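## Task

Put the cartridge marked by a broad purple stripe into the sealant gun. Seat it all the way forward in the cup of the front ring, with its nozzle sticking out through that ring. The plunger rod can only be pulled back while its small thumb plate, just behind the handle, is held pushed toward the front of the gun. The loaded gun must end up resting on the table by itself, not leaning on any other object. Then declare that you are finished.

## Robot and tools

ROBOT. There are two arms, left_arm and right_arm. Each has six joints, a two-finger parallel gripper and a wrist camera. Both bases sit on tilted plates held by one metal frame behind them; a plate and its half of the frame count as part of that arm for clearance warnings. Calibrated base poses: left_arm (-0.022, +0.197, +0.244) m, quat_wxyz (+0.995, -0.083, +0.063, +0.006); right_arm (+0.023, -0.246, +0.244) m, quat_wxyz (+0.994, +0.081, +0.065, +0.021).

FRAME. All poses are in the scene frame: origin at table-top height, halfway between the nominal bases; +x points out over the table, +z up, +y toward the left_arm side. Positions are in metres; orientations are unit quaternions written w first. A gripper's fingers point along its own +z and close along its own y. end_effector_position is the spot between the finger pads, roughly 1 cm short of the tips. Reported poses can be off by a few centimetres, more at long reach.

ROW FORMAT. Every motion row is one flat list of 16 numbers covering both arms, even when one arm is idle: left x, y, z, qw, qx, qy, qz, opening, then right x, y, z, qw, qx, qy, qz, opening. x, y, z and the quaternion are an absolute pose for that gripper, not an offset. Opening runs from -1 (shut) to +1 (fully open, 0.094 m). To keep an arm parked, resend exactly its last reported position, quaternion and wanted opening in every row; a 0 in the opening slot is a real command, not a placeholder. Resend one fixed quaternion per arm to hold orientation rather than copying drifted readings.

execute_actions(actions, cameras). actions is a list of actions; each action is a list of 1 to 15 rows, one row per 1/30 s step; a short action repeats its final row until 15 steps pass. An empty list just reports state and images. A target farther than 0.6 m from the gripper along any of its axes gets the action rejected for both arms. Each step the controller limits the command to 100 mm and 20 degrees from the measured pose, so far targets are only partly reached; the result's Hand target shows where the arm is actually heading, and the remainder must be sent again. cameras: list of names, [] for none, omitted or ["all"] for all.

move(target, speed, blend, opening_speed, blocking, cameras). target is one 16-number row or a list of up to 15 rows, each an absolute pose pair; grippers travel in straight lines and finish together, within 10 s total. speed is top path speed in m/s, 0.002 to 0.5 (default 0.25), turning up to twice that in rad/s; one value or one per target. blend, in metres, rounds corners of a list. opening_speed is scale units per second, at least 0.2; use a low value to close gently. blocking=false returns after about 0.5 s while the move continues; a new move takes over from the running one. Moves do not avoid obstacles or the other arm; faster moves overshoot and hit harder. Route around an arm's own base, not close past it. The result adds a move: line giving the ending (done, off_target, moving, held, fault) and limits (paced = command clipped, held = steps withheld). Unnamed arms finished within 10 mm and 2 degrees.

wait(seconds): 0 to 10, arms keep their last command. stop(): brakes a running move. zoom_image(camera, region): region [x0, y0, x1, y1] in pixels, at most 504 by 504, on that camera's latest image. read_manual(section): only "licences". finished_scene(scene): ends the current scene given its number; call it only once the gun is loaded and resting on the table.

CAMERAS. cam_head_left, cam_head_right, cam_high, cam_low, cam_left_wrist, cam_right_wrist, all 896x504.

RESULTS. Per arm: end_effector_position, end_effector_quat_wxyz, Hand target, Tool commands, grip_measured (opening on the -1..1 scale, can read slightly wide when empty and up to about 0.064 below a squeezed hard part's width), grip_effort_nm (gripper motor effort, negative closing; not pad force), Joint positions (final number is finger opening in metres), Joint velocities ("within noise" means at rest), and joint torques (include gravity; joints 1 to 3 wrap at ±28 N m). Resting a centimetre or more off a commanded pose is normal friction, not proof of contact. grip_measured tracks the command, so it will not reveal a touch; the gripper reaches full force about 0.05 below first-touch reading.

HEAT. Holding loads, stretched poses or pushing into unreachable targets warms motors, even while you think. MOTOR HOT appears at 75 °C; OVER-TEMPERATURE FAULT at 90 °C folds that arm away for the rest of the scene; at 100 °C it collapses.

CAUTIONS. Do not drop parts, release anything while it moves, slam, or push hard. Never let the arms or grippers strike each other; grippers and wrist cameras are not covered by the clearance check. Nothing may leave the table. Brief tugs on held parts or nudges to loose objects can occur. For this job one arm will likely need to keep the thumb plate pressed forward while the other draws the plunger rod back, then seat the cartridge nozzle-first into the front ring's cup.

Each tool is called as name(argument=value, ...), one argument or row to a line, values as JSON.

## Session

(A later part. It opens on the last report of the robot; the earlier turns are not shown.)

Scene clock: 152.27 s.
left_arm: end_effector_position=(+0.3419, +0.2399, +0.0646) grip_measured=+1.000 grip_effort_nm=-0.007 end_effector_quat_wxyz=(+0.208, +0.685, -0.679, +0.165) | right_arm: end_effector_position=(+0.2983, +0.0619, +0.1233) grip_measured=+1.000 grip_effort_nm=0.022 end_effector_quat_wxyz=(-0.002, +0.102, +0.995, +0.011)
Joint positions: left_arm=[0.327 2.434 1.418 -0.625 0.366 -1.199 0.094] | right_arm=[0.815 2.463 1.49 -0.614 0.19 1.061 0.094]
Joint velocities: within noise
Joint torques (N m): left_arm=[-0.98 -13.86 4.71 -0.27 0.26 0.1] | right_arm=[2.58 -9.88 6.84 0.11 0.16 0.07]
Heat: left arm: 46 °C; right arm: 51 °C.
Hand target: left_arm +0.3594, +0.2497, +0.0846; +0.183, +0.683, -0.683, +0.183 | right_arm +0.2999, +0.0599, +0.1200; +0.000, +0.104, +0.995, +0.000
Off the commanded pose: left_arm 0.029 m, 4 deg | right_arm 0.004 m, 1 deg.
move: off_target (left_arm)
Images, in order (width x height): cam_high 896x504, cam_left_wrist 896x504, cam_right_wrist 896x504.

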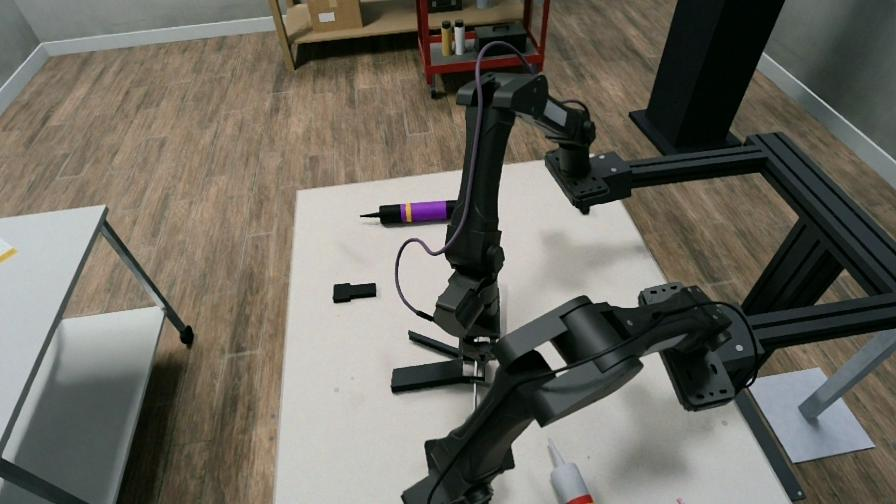

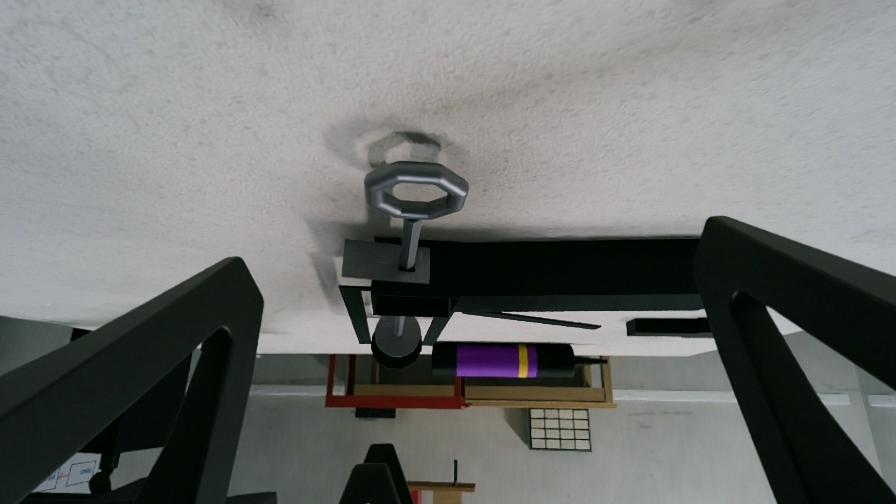

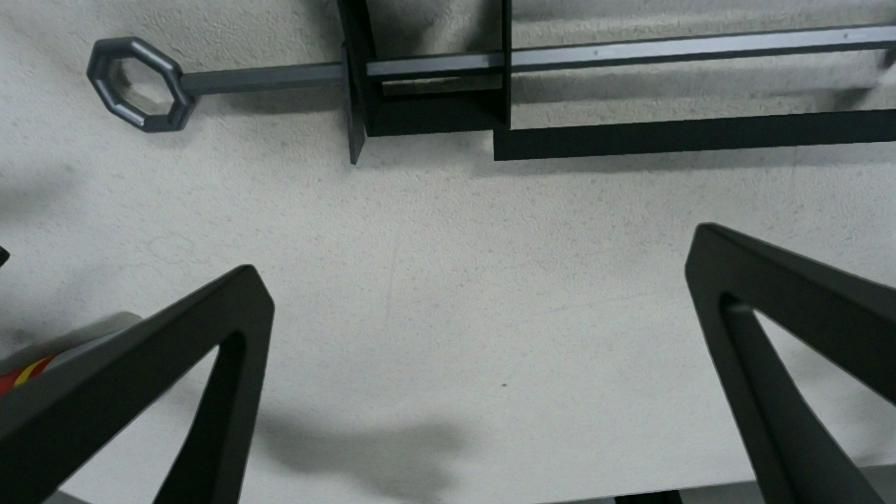

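move(
  target=[0.36, 0.25, 0.085, 0.183, 0.683, -0.683, 0.183, 1, 0.301, 0.072, 0.075, 0, 0.1305, 0.9914, 0, 0.7],
  cameras=["cam_left_wrist","cam_right_wrist","cam_high"],
)

Scene clock: 178.13 s.
left_arm: end_effector_position=(+0.3419, +0.2399, +0.0646) grip_measured=+1.000 grip_effort_nm=0.002 end_effector_quat_wxyz=(+0.208, +0.685, -0.679, +0.165) | right_arm: end_effector_position=(+0.2923, +0.0696, +0.0770) grip_measured=+0.703 grip_effort_nm=-0.120 end_effector_quat_wxyz=(-0.011, +0.122, +0.992, -0.003)
Joint positions: left_arm=[0.327 2.434 1.418 -0.625 0.366 -1.199 0.094] | right_arm=[0.815 2.616 1.564 -0.57 0.191 1.109 0.08]
Joint velocities: within noise
Joint torques (N m): left_arm=[-0.92 -13.75 4.77 -0.26 0.27 0.11] | right_arm=[2.19 -10.89 6.23 0.32 0.15 0.06]
Heat: left arm: 47 °C; right arm: 46 °C.
Hand target: left_arm +0.3594, +0.2497, +0.0846; +0.183, +0.683, -0.683, +0.183 | right_arm +0.3010, +0.0718, +0.0752; +0.000, +0.131, +0.991, +0.000
Off the commanded pose: left_arm 0.029 m, 4 deg | right_arm 0.009 m, 2 deg.
move: off_target (left_arm)
Images, in order (width x height): cam_high 896x504, cam_left_wrist 896x504, cam_right_wrist 896x504.

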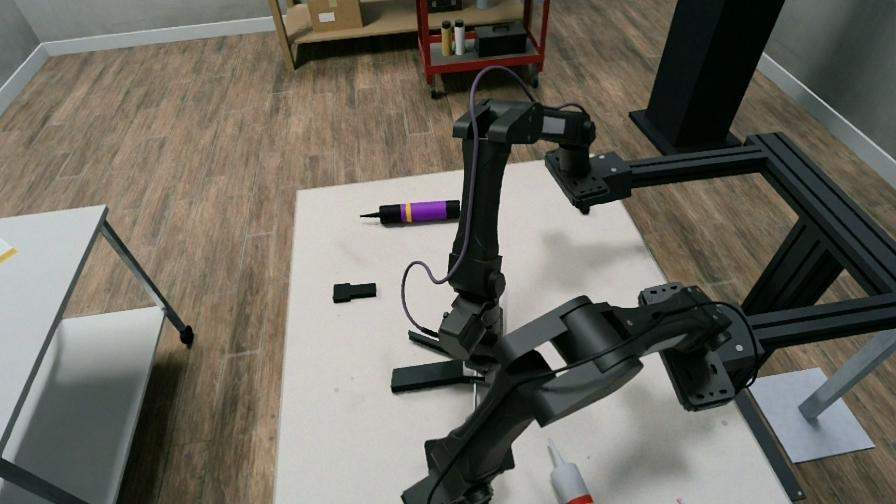

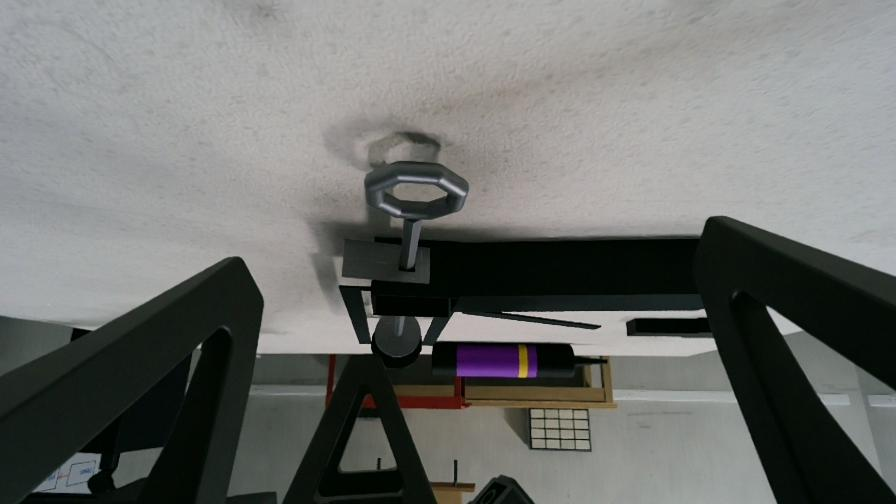

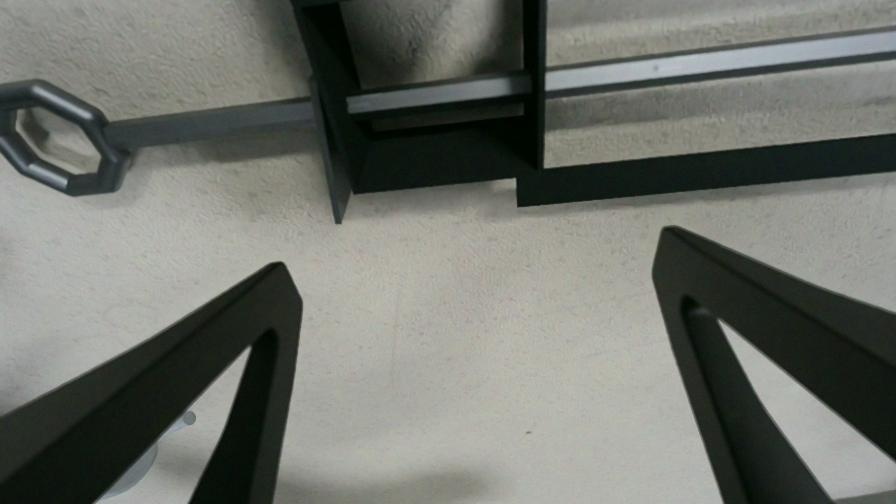

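move(
  target=[0.36, 0.25, 0.085, 0.183, 0.683, -0.683, 0.183, 1, 0.310, 0.074, 0.048, -0.0068, 0.1303, 0.990, -0.0519, 0.8],
  cameras=["cam_left_wrist","cam_right_wrist","cam_high"],
  speed=0.08,
)

Scene clock: 202.40 s.
left_arm: end_effector_position=(+0.3419, +0.2399, +0.0646) grip_measured=+1.000 grip_effort_nm=0.002 end_effector_quat_wxyz=(+0.208, +0.685, -0.679, +0.165) | right_arm: end_effector_position=(+0.3079, +0.0792, +0.0525) grip_measured=+0.797 grip_effort_nm=0.173 end_effector_quat_wxyz=(-0.008, +0.126, +0.991, -0.039)
Joint positions: left_arm=[0.327 2.434 1.418 -0.625 0.366 -1.199 0.094] | right_arm=[0.808 2.778 1.795 -0.696 0.235 1.124 0.084]
Joint velocities: within noise
Joint torques (N m): left_arm=[-0.84 -13.87 4.74 -0.23 0.31 0.12] | right_arm=[2.37 -11.11 6.57 -0.14 0.21 0.06]
Heat: left arm: 48 °C; right arm: 45 °C.
Hand target: left_arm +0.3594, +0.2497, +0.0846; +0.183, +0.683, -0.683, +0.183 | right_arm +0.3098, +0.0740, +0.0480; -0.007, +0.130, +0.990, -0.051
Off the commanded pose: left_arm 0.029 m, 4 deg | right_arm 0.007 m, 2 deg.
move: off_target (left_arm)
Images, in order (width x height): cam_high 896x504, cam_left_wrist 896x504, cam_right_wrist 896x504.

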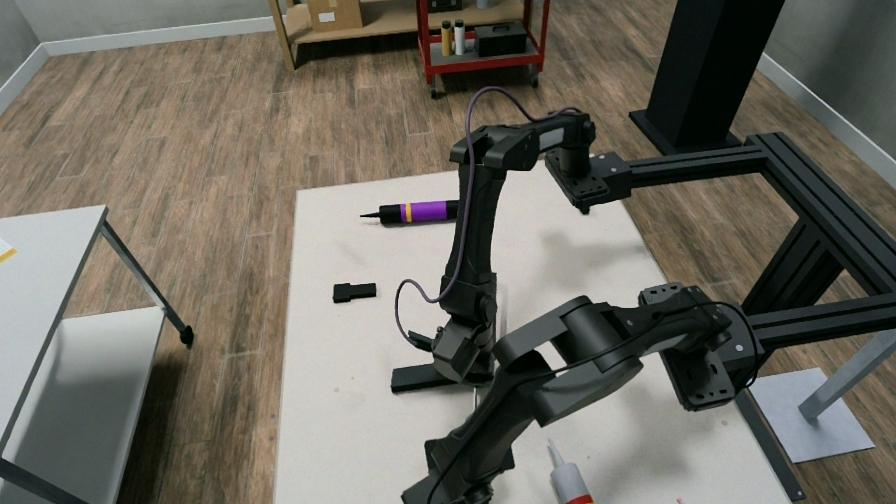

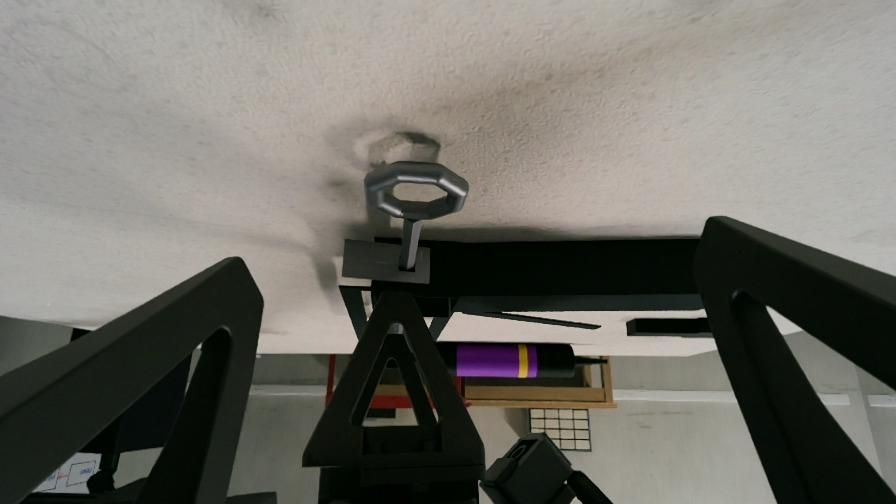

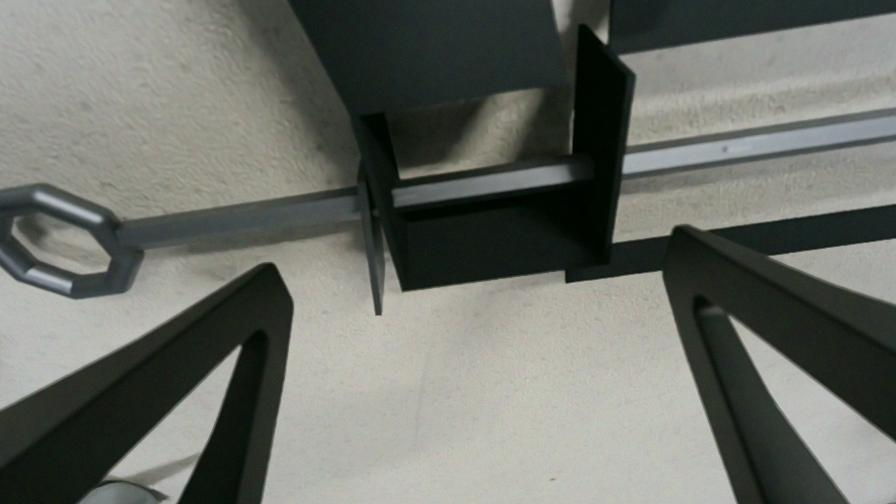

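move(
  target=[
    [0.36, 0.25, 0.085, 0.183, 0.683, -0.683, 0.183, 1, 0.303, 0.067, 0.046, -0.0068, 0.1303, 0.990, -0.0519, 0.85],
    [0.36, 0.25, 0.085, 0.183, 0.683, -0.683, 0.183, 1, 0.303, 0.067, 0.034, -0.0068, 0.1303, 0.990, -0.0519, 0.85],
  ],
  cameras=["cam_left_wrist","cam_right_wrist"],
  speed=0.05,
)

Scene clock: 215.33 s.
left_arm: end_effector_position=(+0.3419, +0.2399, +0.0646) grip_measured=+1.000 grip_effort_nm=-0.002 end_effector_quat_wxyz=(+0.208, +0.685, -0.679, +0.165) | right_arm: end_effector_position=(+0.2998, +0.0698, +0.0412) grip_measured=+0.847 grip_effort_nm=0.168 end_effector_quat_wxyz=(-0.014, +0.127, +0.991, -0.048)
Joint positions: left_arm=[0.327 2.434 1.418 -0.625 0.366 -1.199 0.094] | right_arm=[0.803 2.788 1.756 -0.666 0.236 1.125 0.087]
Joint velocities: within noise
Joint torques (N m): left_arm=[-0.99 -13.79 4.67 -0.24 0.26 0.11] | right_arm=[2.29 -11.08 5.11 0.12 0.17 0.02]
Heat: left arm: 49 °C; right arm: 44 °C.
Hand target: left_arm +0.3594, +0.2497, +0.0846; +0.183, +0.683, -0.683, +0.183 | right_arm +0.3028, +0.0670, +0.0341; -0.007, +0.130, +0.990, -0.052
Off the commanded pose: left_arm 0.029 m, 4 deg | right_arm 0.008 m, 1 deg.
move: off_target (left_arm)
Images, in order (width x height): cam_left_wrist 896x504, cam_right_wrist 896x504.

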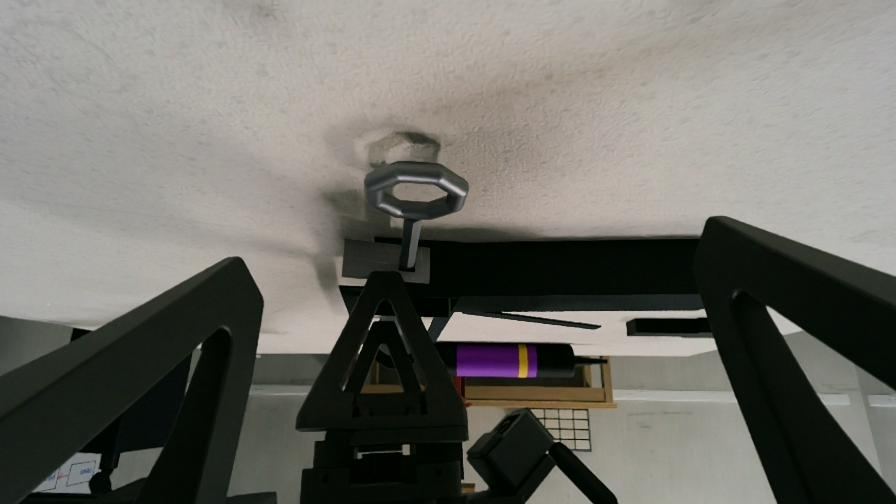

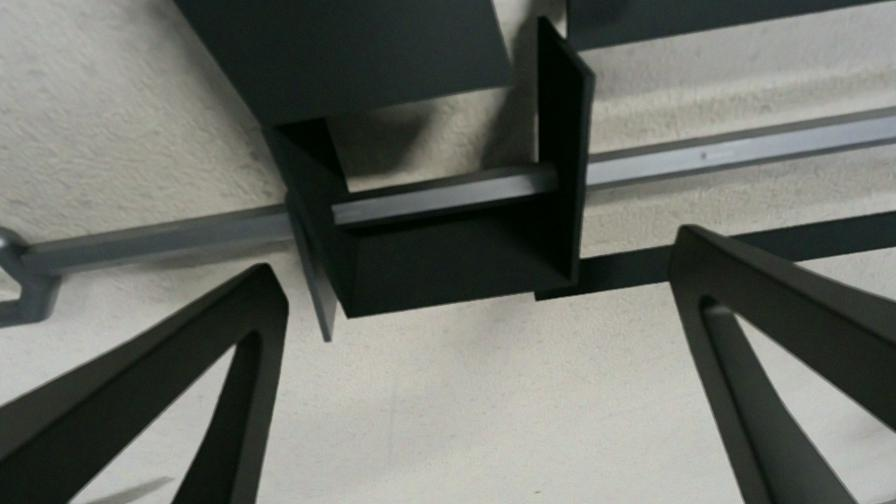

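move(
  target=[0.36, 0.25, 0.085, 0.183, 0.683, -0.683, 0.183, 1, 0.303, 0.069, 0.027, -0.0068, 0.1303, 0.990, -0.0519, 0.85],
  cameras=["cam_left_wrist","cam_right_wrist"],
  speed=0.05,
)

zoom_image(
  camera="cam_left_wrist",
  region=[320, 200, 480, 320],
)

Scene clock: 221.33 s.
left_arm: end_effector_position=(+0.3419, +0.2399, +0.0646) grip_measured=+1.000 grip_effort_nm=-0.002 end_effector_quat_wxyz=(+0.208, +0.685, -0.679, +0.165) | right_arm: end_effector_position=(+0.2963, +0.0685, +0.0322) grip_measured=+0.847 grip_effort_nm=0.168 end_effector_quat_wxyz=(-0.016, +0.126, +0.991, -0.052)
Joint positions: left_arm=[0.327 2.434 1.418 -0.625 0.366 -1.199 0.094] | right_arm=[0.803 2.813 1.764 -0.66 0.236 1.125 0.087]
Joint velocities: within noise
Joint torques (N m): left_arm=[-1.05 -13.91 4.68 -0.24 0.3 0.1] | right_arm=[2.29 -11.17 6.17 0.13 0.18 0.01]
Heat: left arm: 49 °C; right arm: 45 °C.
Hand target: left_arm +0.3594, +0.2497, +0.0846; +0.183, +0.683, -0.683, +0.183 | right_arm +0.3029, +0.0689, +0.0272; -0.007, +0.130, +0.990, -0.052
Off the commanded pose: left_arm 0.029 m, 4 deg | right_arm 0.009 m, 1 deg.
move: off_target (left_arm)
Images, in order (width x height): cam_left_wrist 896x504, cam_right_wrist 896x504.

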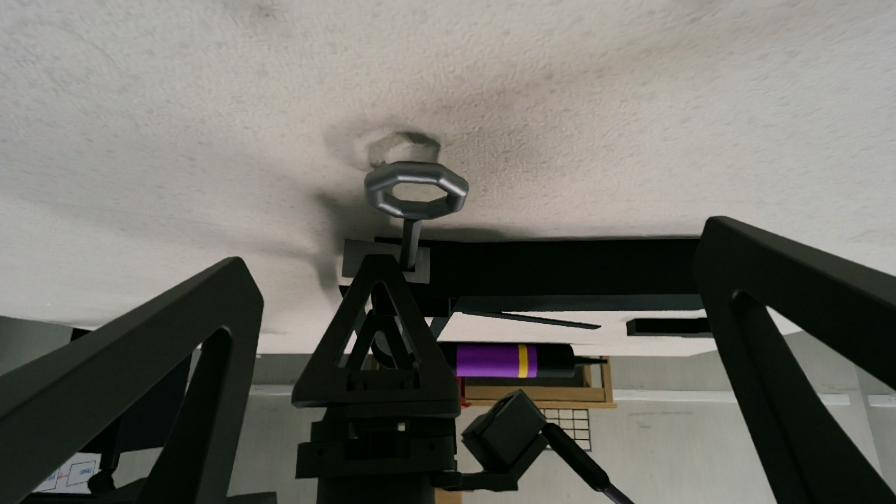

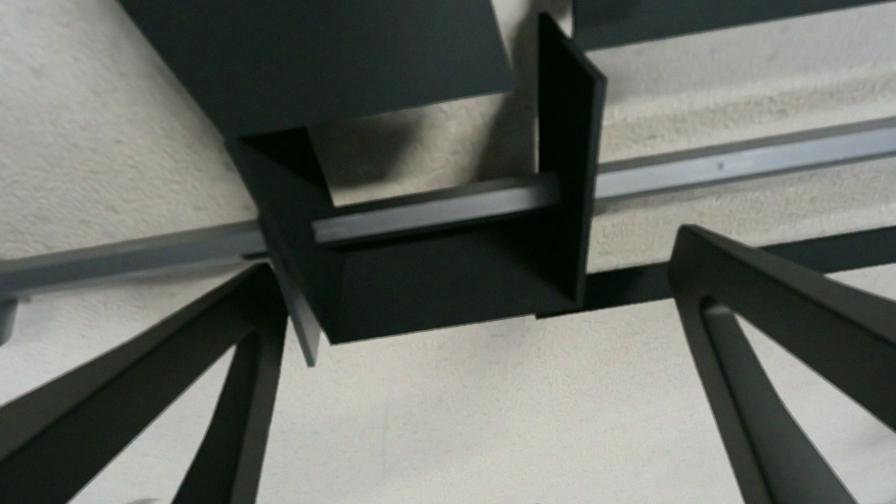

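Scaled by 3.150 from the camera's 896x504 image, which has a finer 1280x720 frame.

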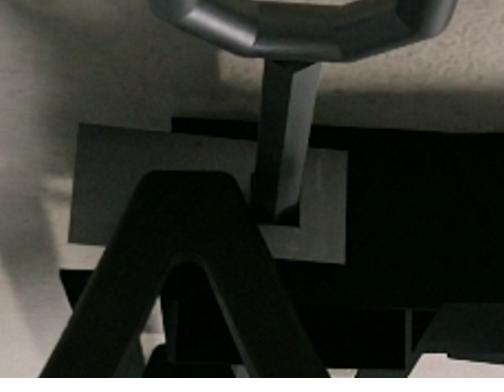

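move(
  target=[0.36, 0.25, 0.085, 0.183, 0.683, -0.683, 0.183, 1, 0.303, 0.070, 0.027, -0.0068, 0.1303, 0.990, -0.0519, 0.25],
  cameras=["cam_left_wrist","cam_right_wrist"],
  speed=0.05,
  opening_speed=0.4,
)

Scene clock: 227.87 s.
left_arm: end_effector_position=(+0.3419, +0.2399, +0.0646) grip_measured=+1.000 grip_effort_nm=-0.002 end_effector_quat_wxyz=(+0.208, +0.685, -0.679, +0.165) | right_arm: end_effector_position=(+0.3005, +0.0731, +0.0327) grip_measured=+0.257 grip_effort_nm=-0.335 end_effector_quat_wxyz=(-0.011, +0.127, +0.991, -0.043)
Joint positions: left_arm=[0.327 2.434 1.418 -0.625 0.366 -1.199 0.094] | right_arm=[0.803 2.813 1.77 -0.644 0.236 1.123 0.059]
Joint velocities: within noise
Joint torques (N m): left_arm=[-0.98 -13.85 4.66 -0.2 0.26 0.12] | right_arm=[2.44 -10.85 6.16 -0.01 0.18 0.04]
Heat: left arm: 49 °C; right arm: 46 °C.
Hand target: left_arm +0.3594, +0.2497, +0.0846; +0.183, +0.683, -0.683, +0.183 | right_arm +0.3028, +0.0699, +0.0271; -0.007, +0.130, +0.990, -0.052
Off the commanded pose: left_arm 0.029 m, 4 deg | right_arm 0.007 m, 1 deg.
move: off_target (left_arm)
Images, in order (width x height): cam_left_wrist 896x504, cam_right_wrist 896x504.

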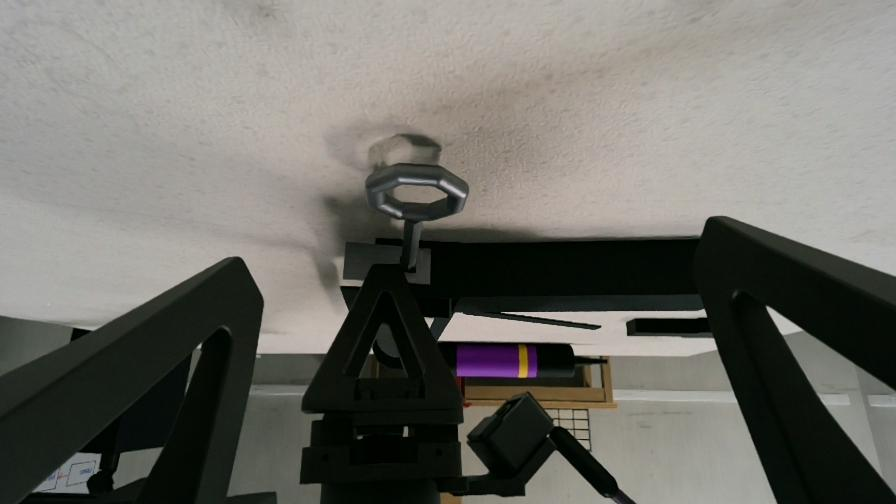

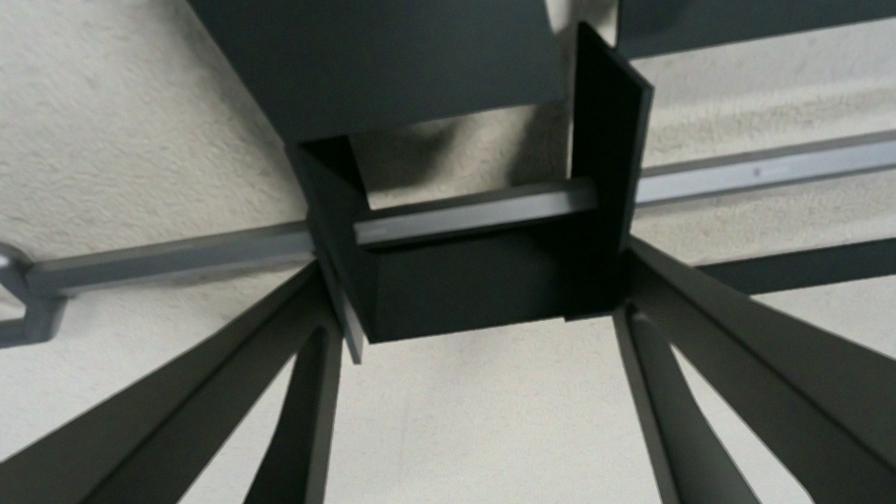

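move(
  target=[0.345, 0.218, 0.075, 0.2053, 0.588, -0.7663, 0.1575, 1, 0.303, 0.070, 0.027, -0.0068, 0.1303, 0.990, -0.0519, 0.25],
  cameras=["cam_left_wrist","cam_right_wrist"],
  speed=0.1,
)

Scene clock: 246.90 s.
left_arm: end_effector_position=(+0.3415, +0.2211, +0.0715) grip_measured=+1.000 grip_effort_nm=0.002 end_effector_quat_wxyz=(-0.205, -0.598, +0.759, -0.158) | right_arm: end_effector_position=(+0.3005, +0.0731, +0.0327) grip_measured=+0.257 grip_effort_nm=-0.330 end_effector_quat_wxyz=(-0.011, +0.127, +0.991, -0.043)
Joint positions: left_arm=[0.261 2.434 1.447 -0.687 0.325 -1.024 0.094] | right_arm=[0.803 2.813 1.77 -0.644 0.236 1.123 0.059]
Joint velocities: within noise
Joint torques (N m): left_arm=[-2.7 -9.66 5.29 -0.33 0.16 0.15] | right_arm=[2.47 -10.91 6.16 -0.03 0.18 0.06]
Heat: left arm: 49 °C; right arm: 47 °C.
Hand target: left_arm +0.3450, +0.2179, +0.0750; -0.205, -0.588, +0.766, -0.158 | right_arm +0.3028, +0.0699, +0.0271; -0.007, +0.130, +0.990, -0.052
Off the commanded pose: left_arm 0.006 m, 1 deg | right_arm 0.007 m, 1 deg.
move: done
Images, in order (width x height): cam_left_wrist 896x504, cam_right_wrist 896x504.

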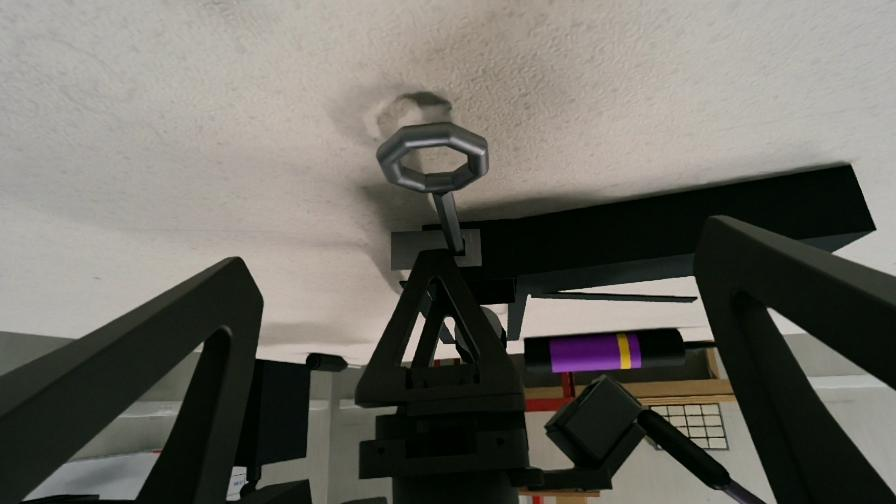

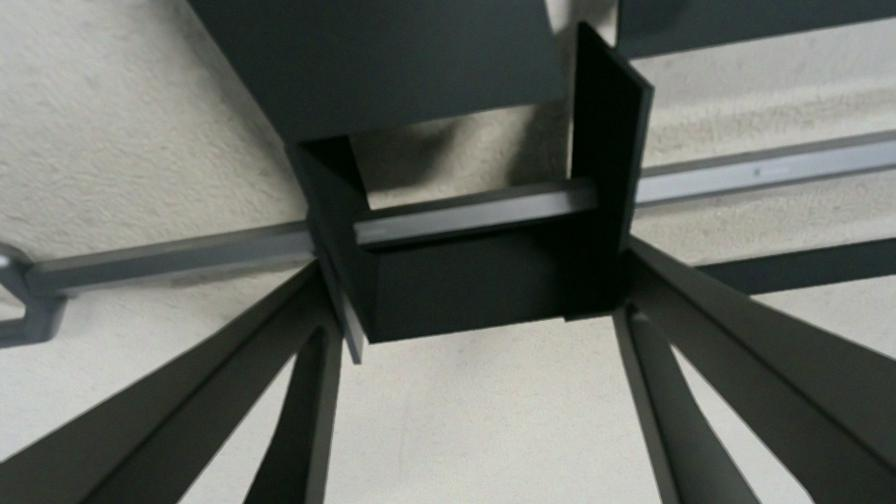

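move(
  target=[0.332, 0.196, 0.040, 0.2053, 0.588, -0.7663, 0.1575, 0.6, 0.303, 0.070, 0.027, -0.0068, 0.1303, 0.990, -0.0519, 0.25],
  cameras=["cam_left_wrist","cam_right_wrist"],
  speed=0.08,
)

Scene clock: 253.93 s.
left_arm: end_effector_position=(+0.3358, +0.2036, +0.0474) grip_measured=+0.603 grip_effort_nm=-0.134 end_effector_quat_wxyz=(-0.199, -0.589, +0.767, -0.160) | right_arm: end_effector_position=(+0.3005, +0.0731, +0.0327) grip_measured=+0.257 grip_effort_nm=-0.335 end_effector_quat_wxyz=(-0.011, +0.127, +0.991, -0.043)
Joint positions: left_arm=[0.229 2.484 1.403 -0.574 0.324 -1.035 0.075] | right_arm=[0.803 2.813 1.77 -0.644 0.236 1.123 0.059]
Joint velocities: within noise
Joint torques (N m): left_arm=[-2.91 -7.77 2.97 -0.05 0.21 -0.1] | right_arm=[2.43 -10.91 6.2 -0.03 0.19 0.04]
Heat: left arm: 47 °C; right arm: 47 °C.
Hand target: left_arm +0.3317, +0.1961, +0.0402; -0.205, -0.588, +0.766, -0.157 | right_arm +0.3028, +0.0699, +0.0271; -0.007, +0.130, +0.990, -0.052
Off the commanded pose: left_arm 0.011 m, 1 deg | right_arm 0.007 m, 1 deg.
move: off_target (left_arm)
Images, in order (width x height): cam_left_wrist 896x504, cam_right_wrist 896x504.

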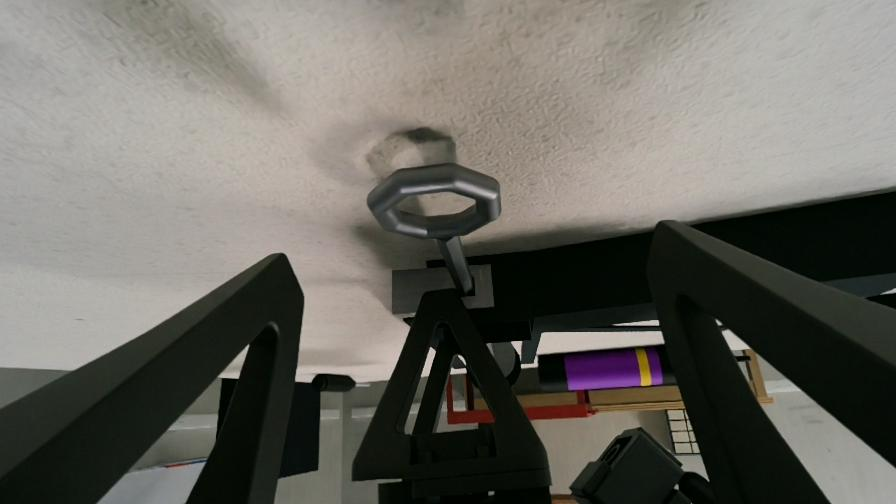

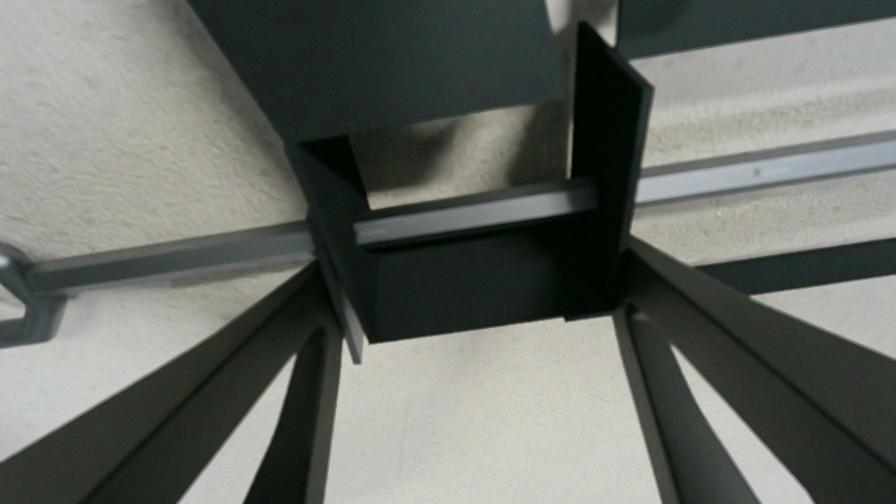

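move(
  target=[0.320, 0.173, 0.010, 0.2053, 0.588, -0.7663, 0.1575, 0.5, 0.303, 0.070, 0.027, -0.0068, 0.1303, 0.990, -0.0519, 0.25],
  cameras=["cam_left_wrist","cam_right_wrist","cam_high"],
  speed=0.06,
)

Scene clock: 259.53 s.
left_arm: end_effector_position=(+0.3266, +0.1819, +0.0177) grip_measured=+0.503 grip_effort_nm=-0.129 end_effector_quat_wxyz=(-0.196, -0.589, +0.767, -0.160) | right_arm: end_effector_position=(+0.3005, +0.0731, +0.0327) grip_measured=+0.257 grip_effort_nm=-0.335 end_effector_quat_wxyz=(-0.011, +0.127, +0.991, -0.043)
Joint positions: left_arm=[0.189 2.557 1.364 -0.443 0.324 -1.078 0.071] | right_arm=[0.803 2.813 1.77 -0.644 0.236 1.123 0.059]
Joint velocities: within noise
Joint torques (N m): left_arm=[-2.97 -7.66 2.39 -0.01 0.24 -0.09] | right_arm=[2.5 -10.86 6.12 0 0.18 0.04]
Heat: left arm: 45 °C; right arm: 47 °C.
Hand target: left_arm +0.3198, +0.1733, +0.0103; -0.205, -0.588, +0.766, -0.157 | right_arm +0.3028, +0.0699, +0.0271; -0.007, +0.130, +0.990, -0.052
Off the commanded pose: left_arm 0.013 m, 1 deg | right_arm 0.007 m, 1 deg.
move: off_target (left_arm)
Images, in order (width x height): cam_high 896x504, cam_left_wrist 896x504, cam_right_wrist 896x504.

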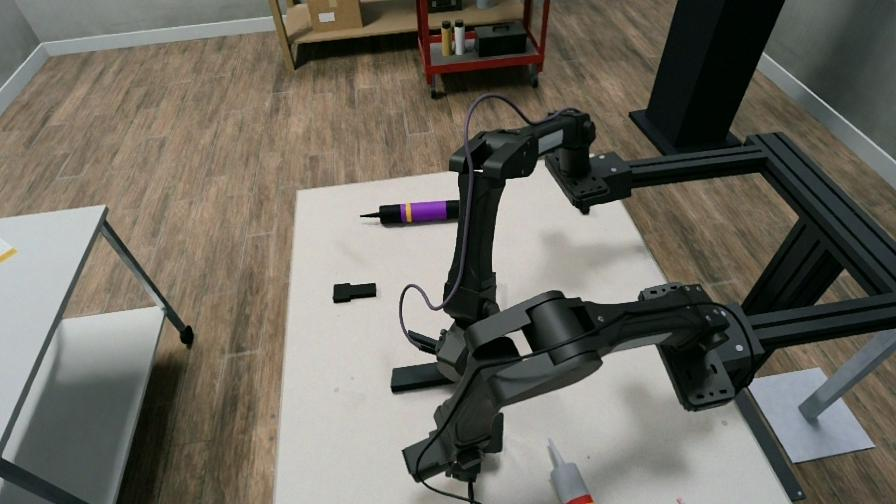

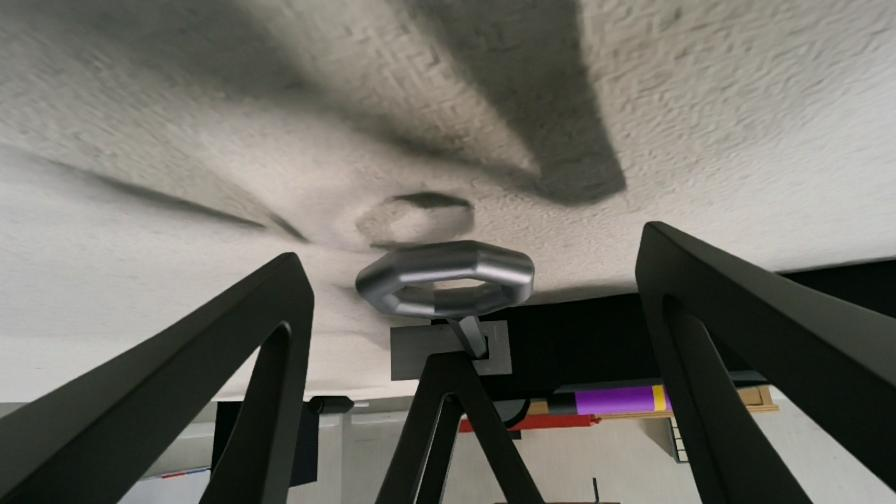

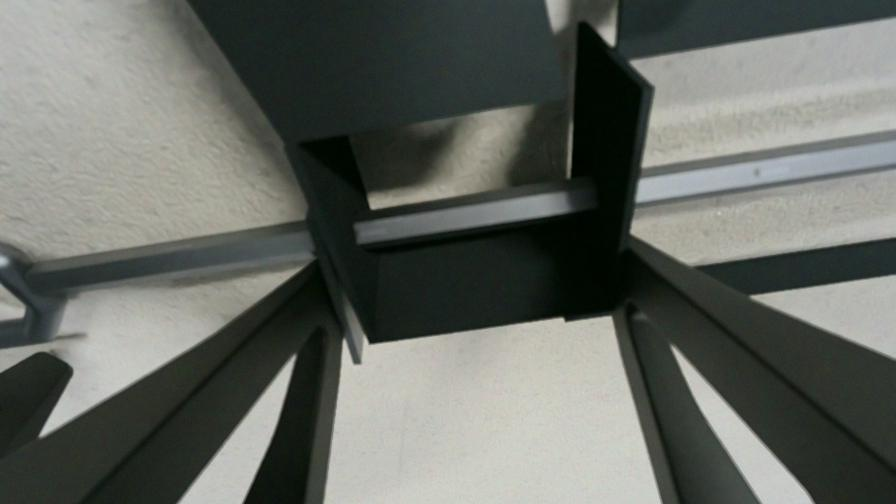

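move(
  target=[
    [0.316, 0.1695, 0.0055, 0.2053, 0.588, -0.7663, 0.1575, 0.1, 0.303, 0.070, 0.027, -0.0068, 0.1303, 0.990, -0.0519, 0.25],
    [0.316, 0.1695, 0.0055, 0.2053, 0.588, -0.7663, 0.1575, -0.15, 0.303, 0.070, 0.027, -0.0068, 0.1303, 0.990, -0.0519, 0.25],
  ],
  cameras=["cam_left_wrist","cam_right_wrist"],
  speed=0.06,
  opening_speed=0.4,
)

Scene clock: 266.60 s.
left_arm: end_effector_position=(+0.3230, +0.1795, +0.0132) grip_measured=-0.147 grip_effort_nm=-0.144 end_effector_quat_wxyz=(-0.194, -0.590, +0.767, -0.159) | right_arm: end_effector_position=(+0.3006, +0.0731, +0.0327) grip_measured=+0.257 grip_effort_nm=-0.330 end_effector_quat_wxyz=(-0.011, +0.127, +0.991, -0.043)
Joint positions: left_arm=[0.185 2.564 1.348 -0.416 0.322 -1.083 0.04] | right_arm=[0.803 2.813 1.77 -0.644 0.237 1.123 0.059]
Joint velocities: within noise
Joint torques (N m): left_arm=[-3.15 -7.2 2.35 0.01 0.28 -0.1] | right_arm=[2.48 -10.81 6.2 -0.02 0.18 0.03]
Heat: left arm: 44 °C; right arm: 47 °C.
Hand target: left_arm +0.3157, +0.1698, +0.0059; -0.205, -0.588, +0.766, -0.157 | right_arm +0.3028, +0.0699, +0.0271; -0.007, +0.130, +0.990, -0.052
Off the commanded pose: left_arm 0.014 m, 1 deg | right_arm 0.007 m, 1 deg.
move: off_target (left_arm); target 2's new opening was sent with left_arm's hand 0.015 m and 1 deg from that target
Images, in order (width x height): cam_left_wrist 896x504, cam_right_wrist 896x504.

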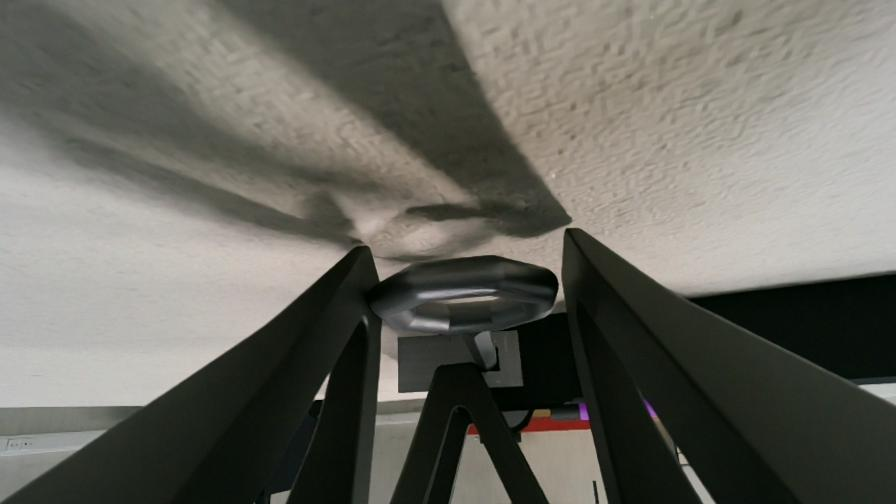

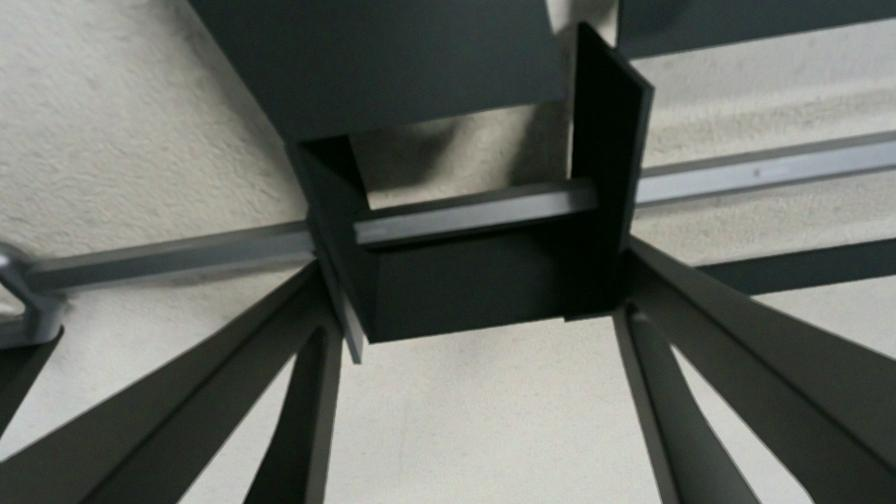

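move(
  target=[0.316, 0.1695, 0.0055, 0.2053, 0.588, -0.7663, 0.1575, -0.15, 0.303, 0.070, 0.027, -0.0068, 0.1303, 0.990, -0.0519, 0.0],
  cameras=["cam_left_wrist","cam_right_wrist"],
  speed=0.06,
  opening_speed=0.25,
)

Scene clock: 270.17 s.
left_arm: end_effector_position=(+0.3230, +0.1795, +0.0132) grip_measured=-0.147 grip_effort_nm=-0.139 end_effector_quat_wxyz=(-0.194, -0.590, +0.767, -0.159) | right_arm: end_effector_position=(+0.3006, +0.0727, +0.0327) grip_measured=+0.158 grip_effort_nm=-1.009 end_effector_quat_wxyz=(-0.010, +0.127, +0.991, -0.044)
Joint positions: left_arm=[0.185 2.564 1.348 -0.416 0.322 -1.083 0.04] | right_arm=[0.803 2.813 1.77 -0.645 0.238 1.123 0.054]
Joint velocities: within noise
Joint torques (N m): left_arm=[-3.12 -7.24 2.26 0.02 0.26 -0.07] | right_arm=[2.41 -10.89 6.17 -0.02 0.16 0.05]
Heat: left arm: 43 °C; right arm: 47 °C.
Hand target: left_arm +0.3157, +0.1698, +0.0059; -0.205, -0.588, +0.766, -0.157 | right_arm +0.3028, +0.0700, +0.0271; -0.007, +0.130, +0.990, -0.052
Off the commanded pose: left_arm 0.014 m, 1 deg | right_arm 0.007 m, 1 deg.
move: off_target (left_arm)
Images, in order (width x height): cam_left_wrist 896x504, cam_right_wrist 896x504.

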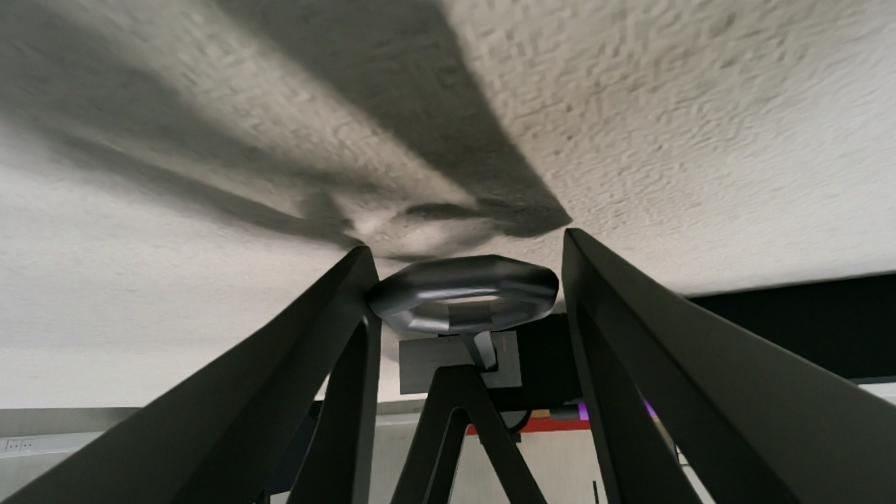

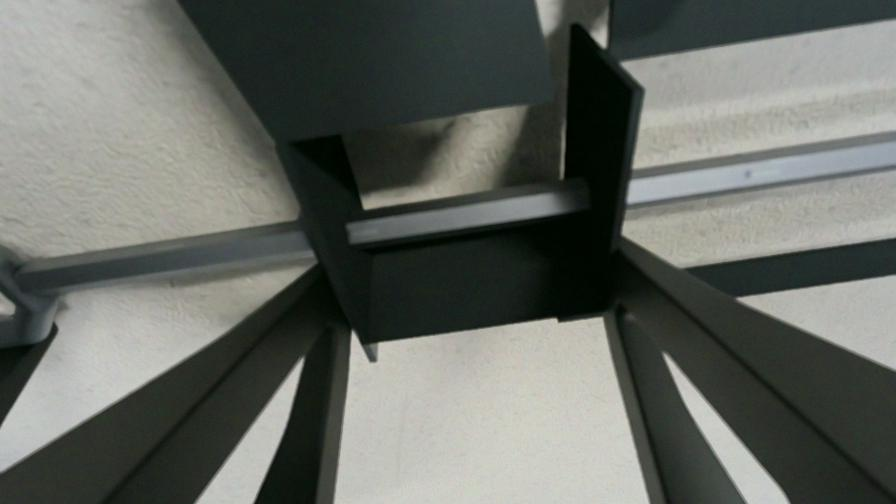

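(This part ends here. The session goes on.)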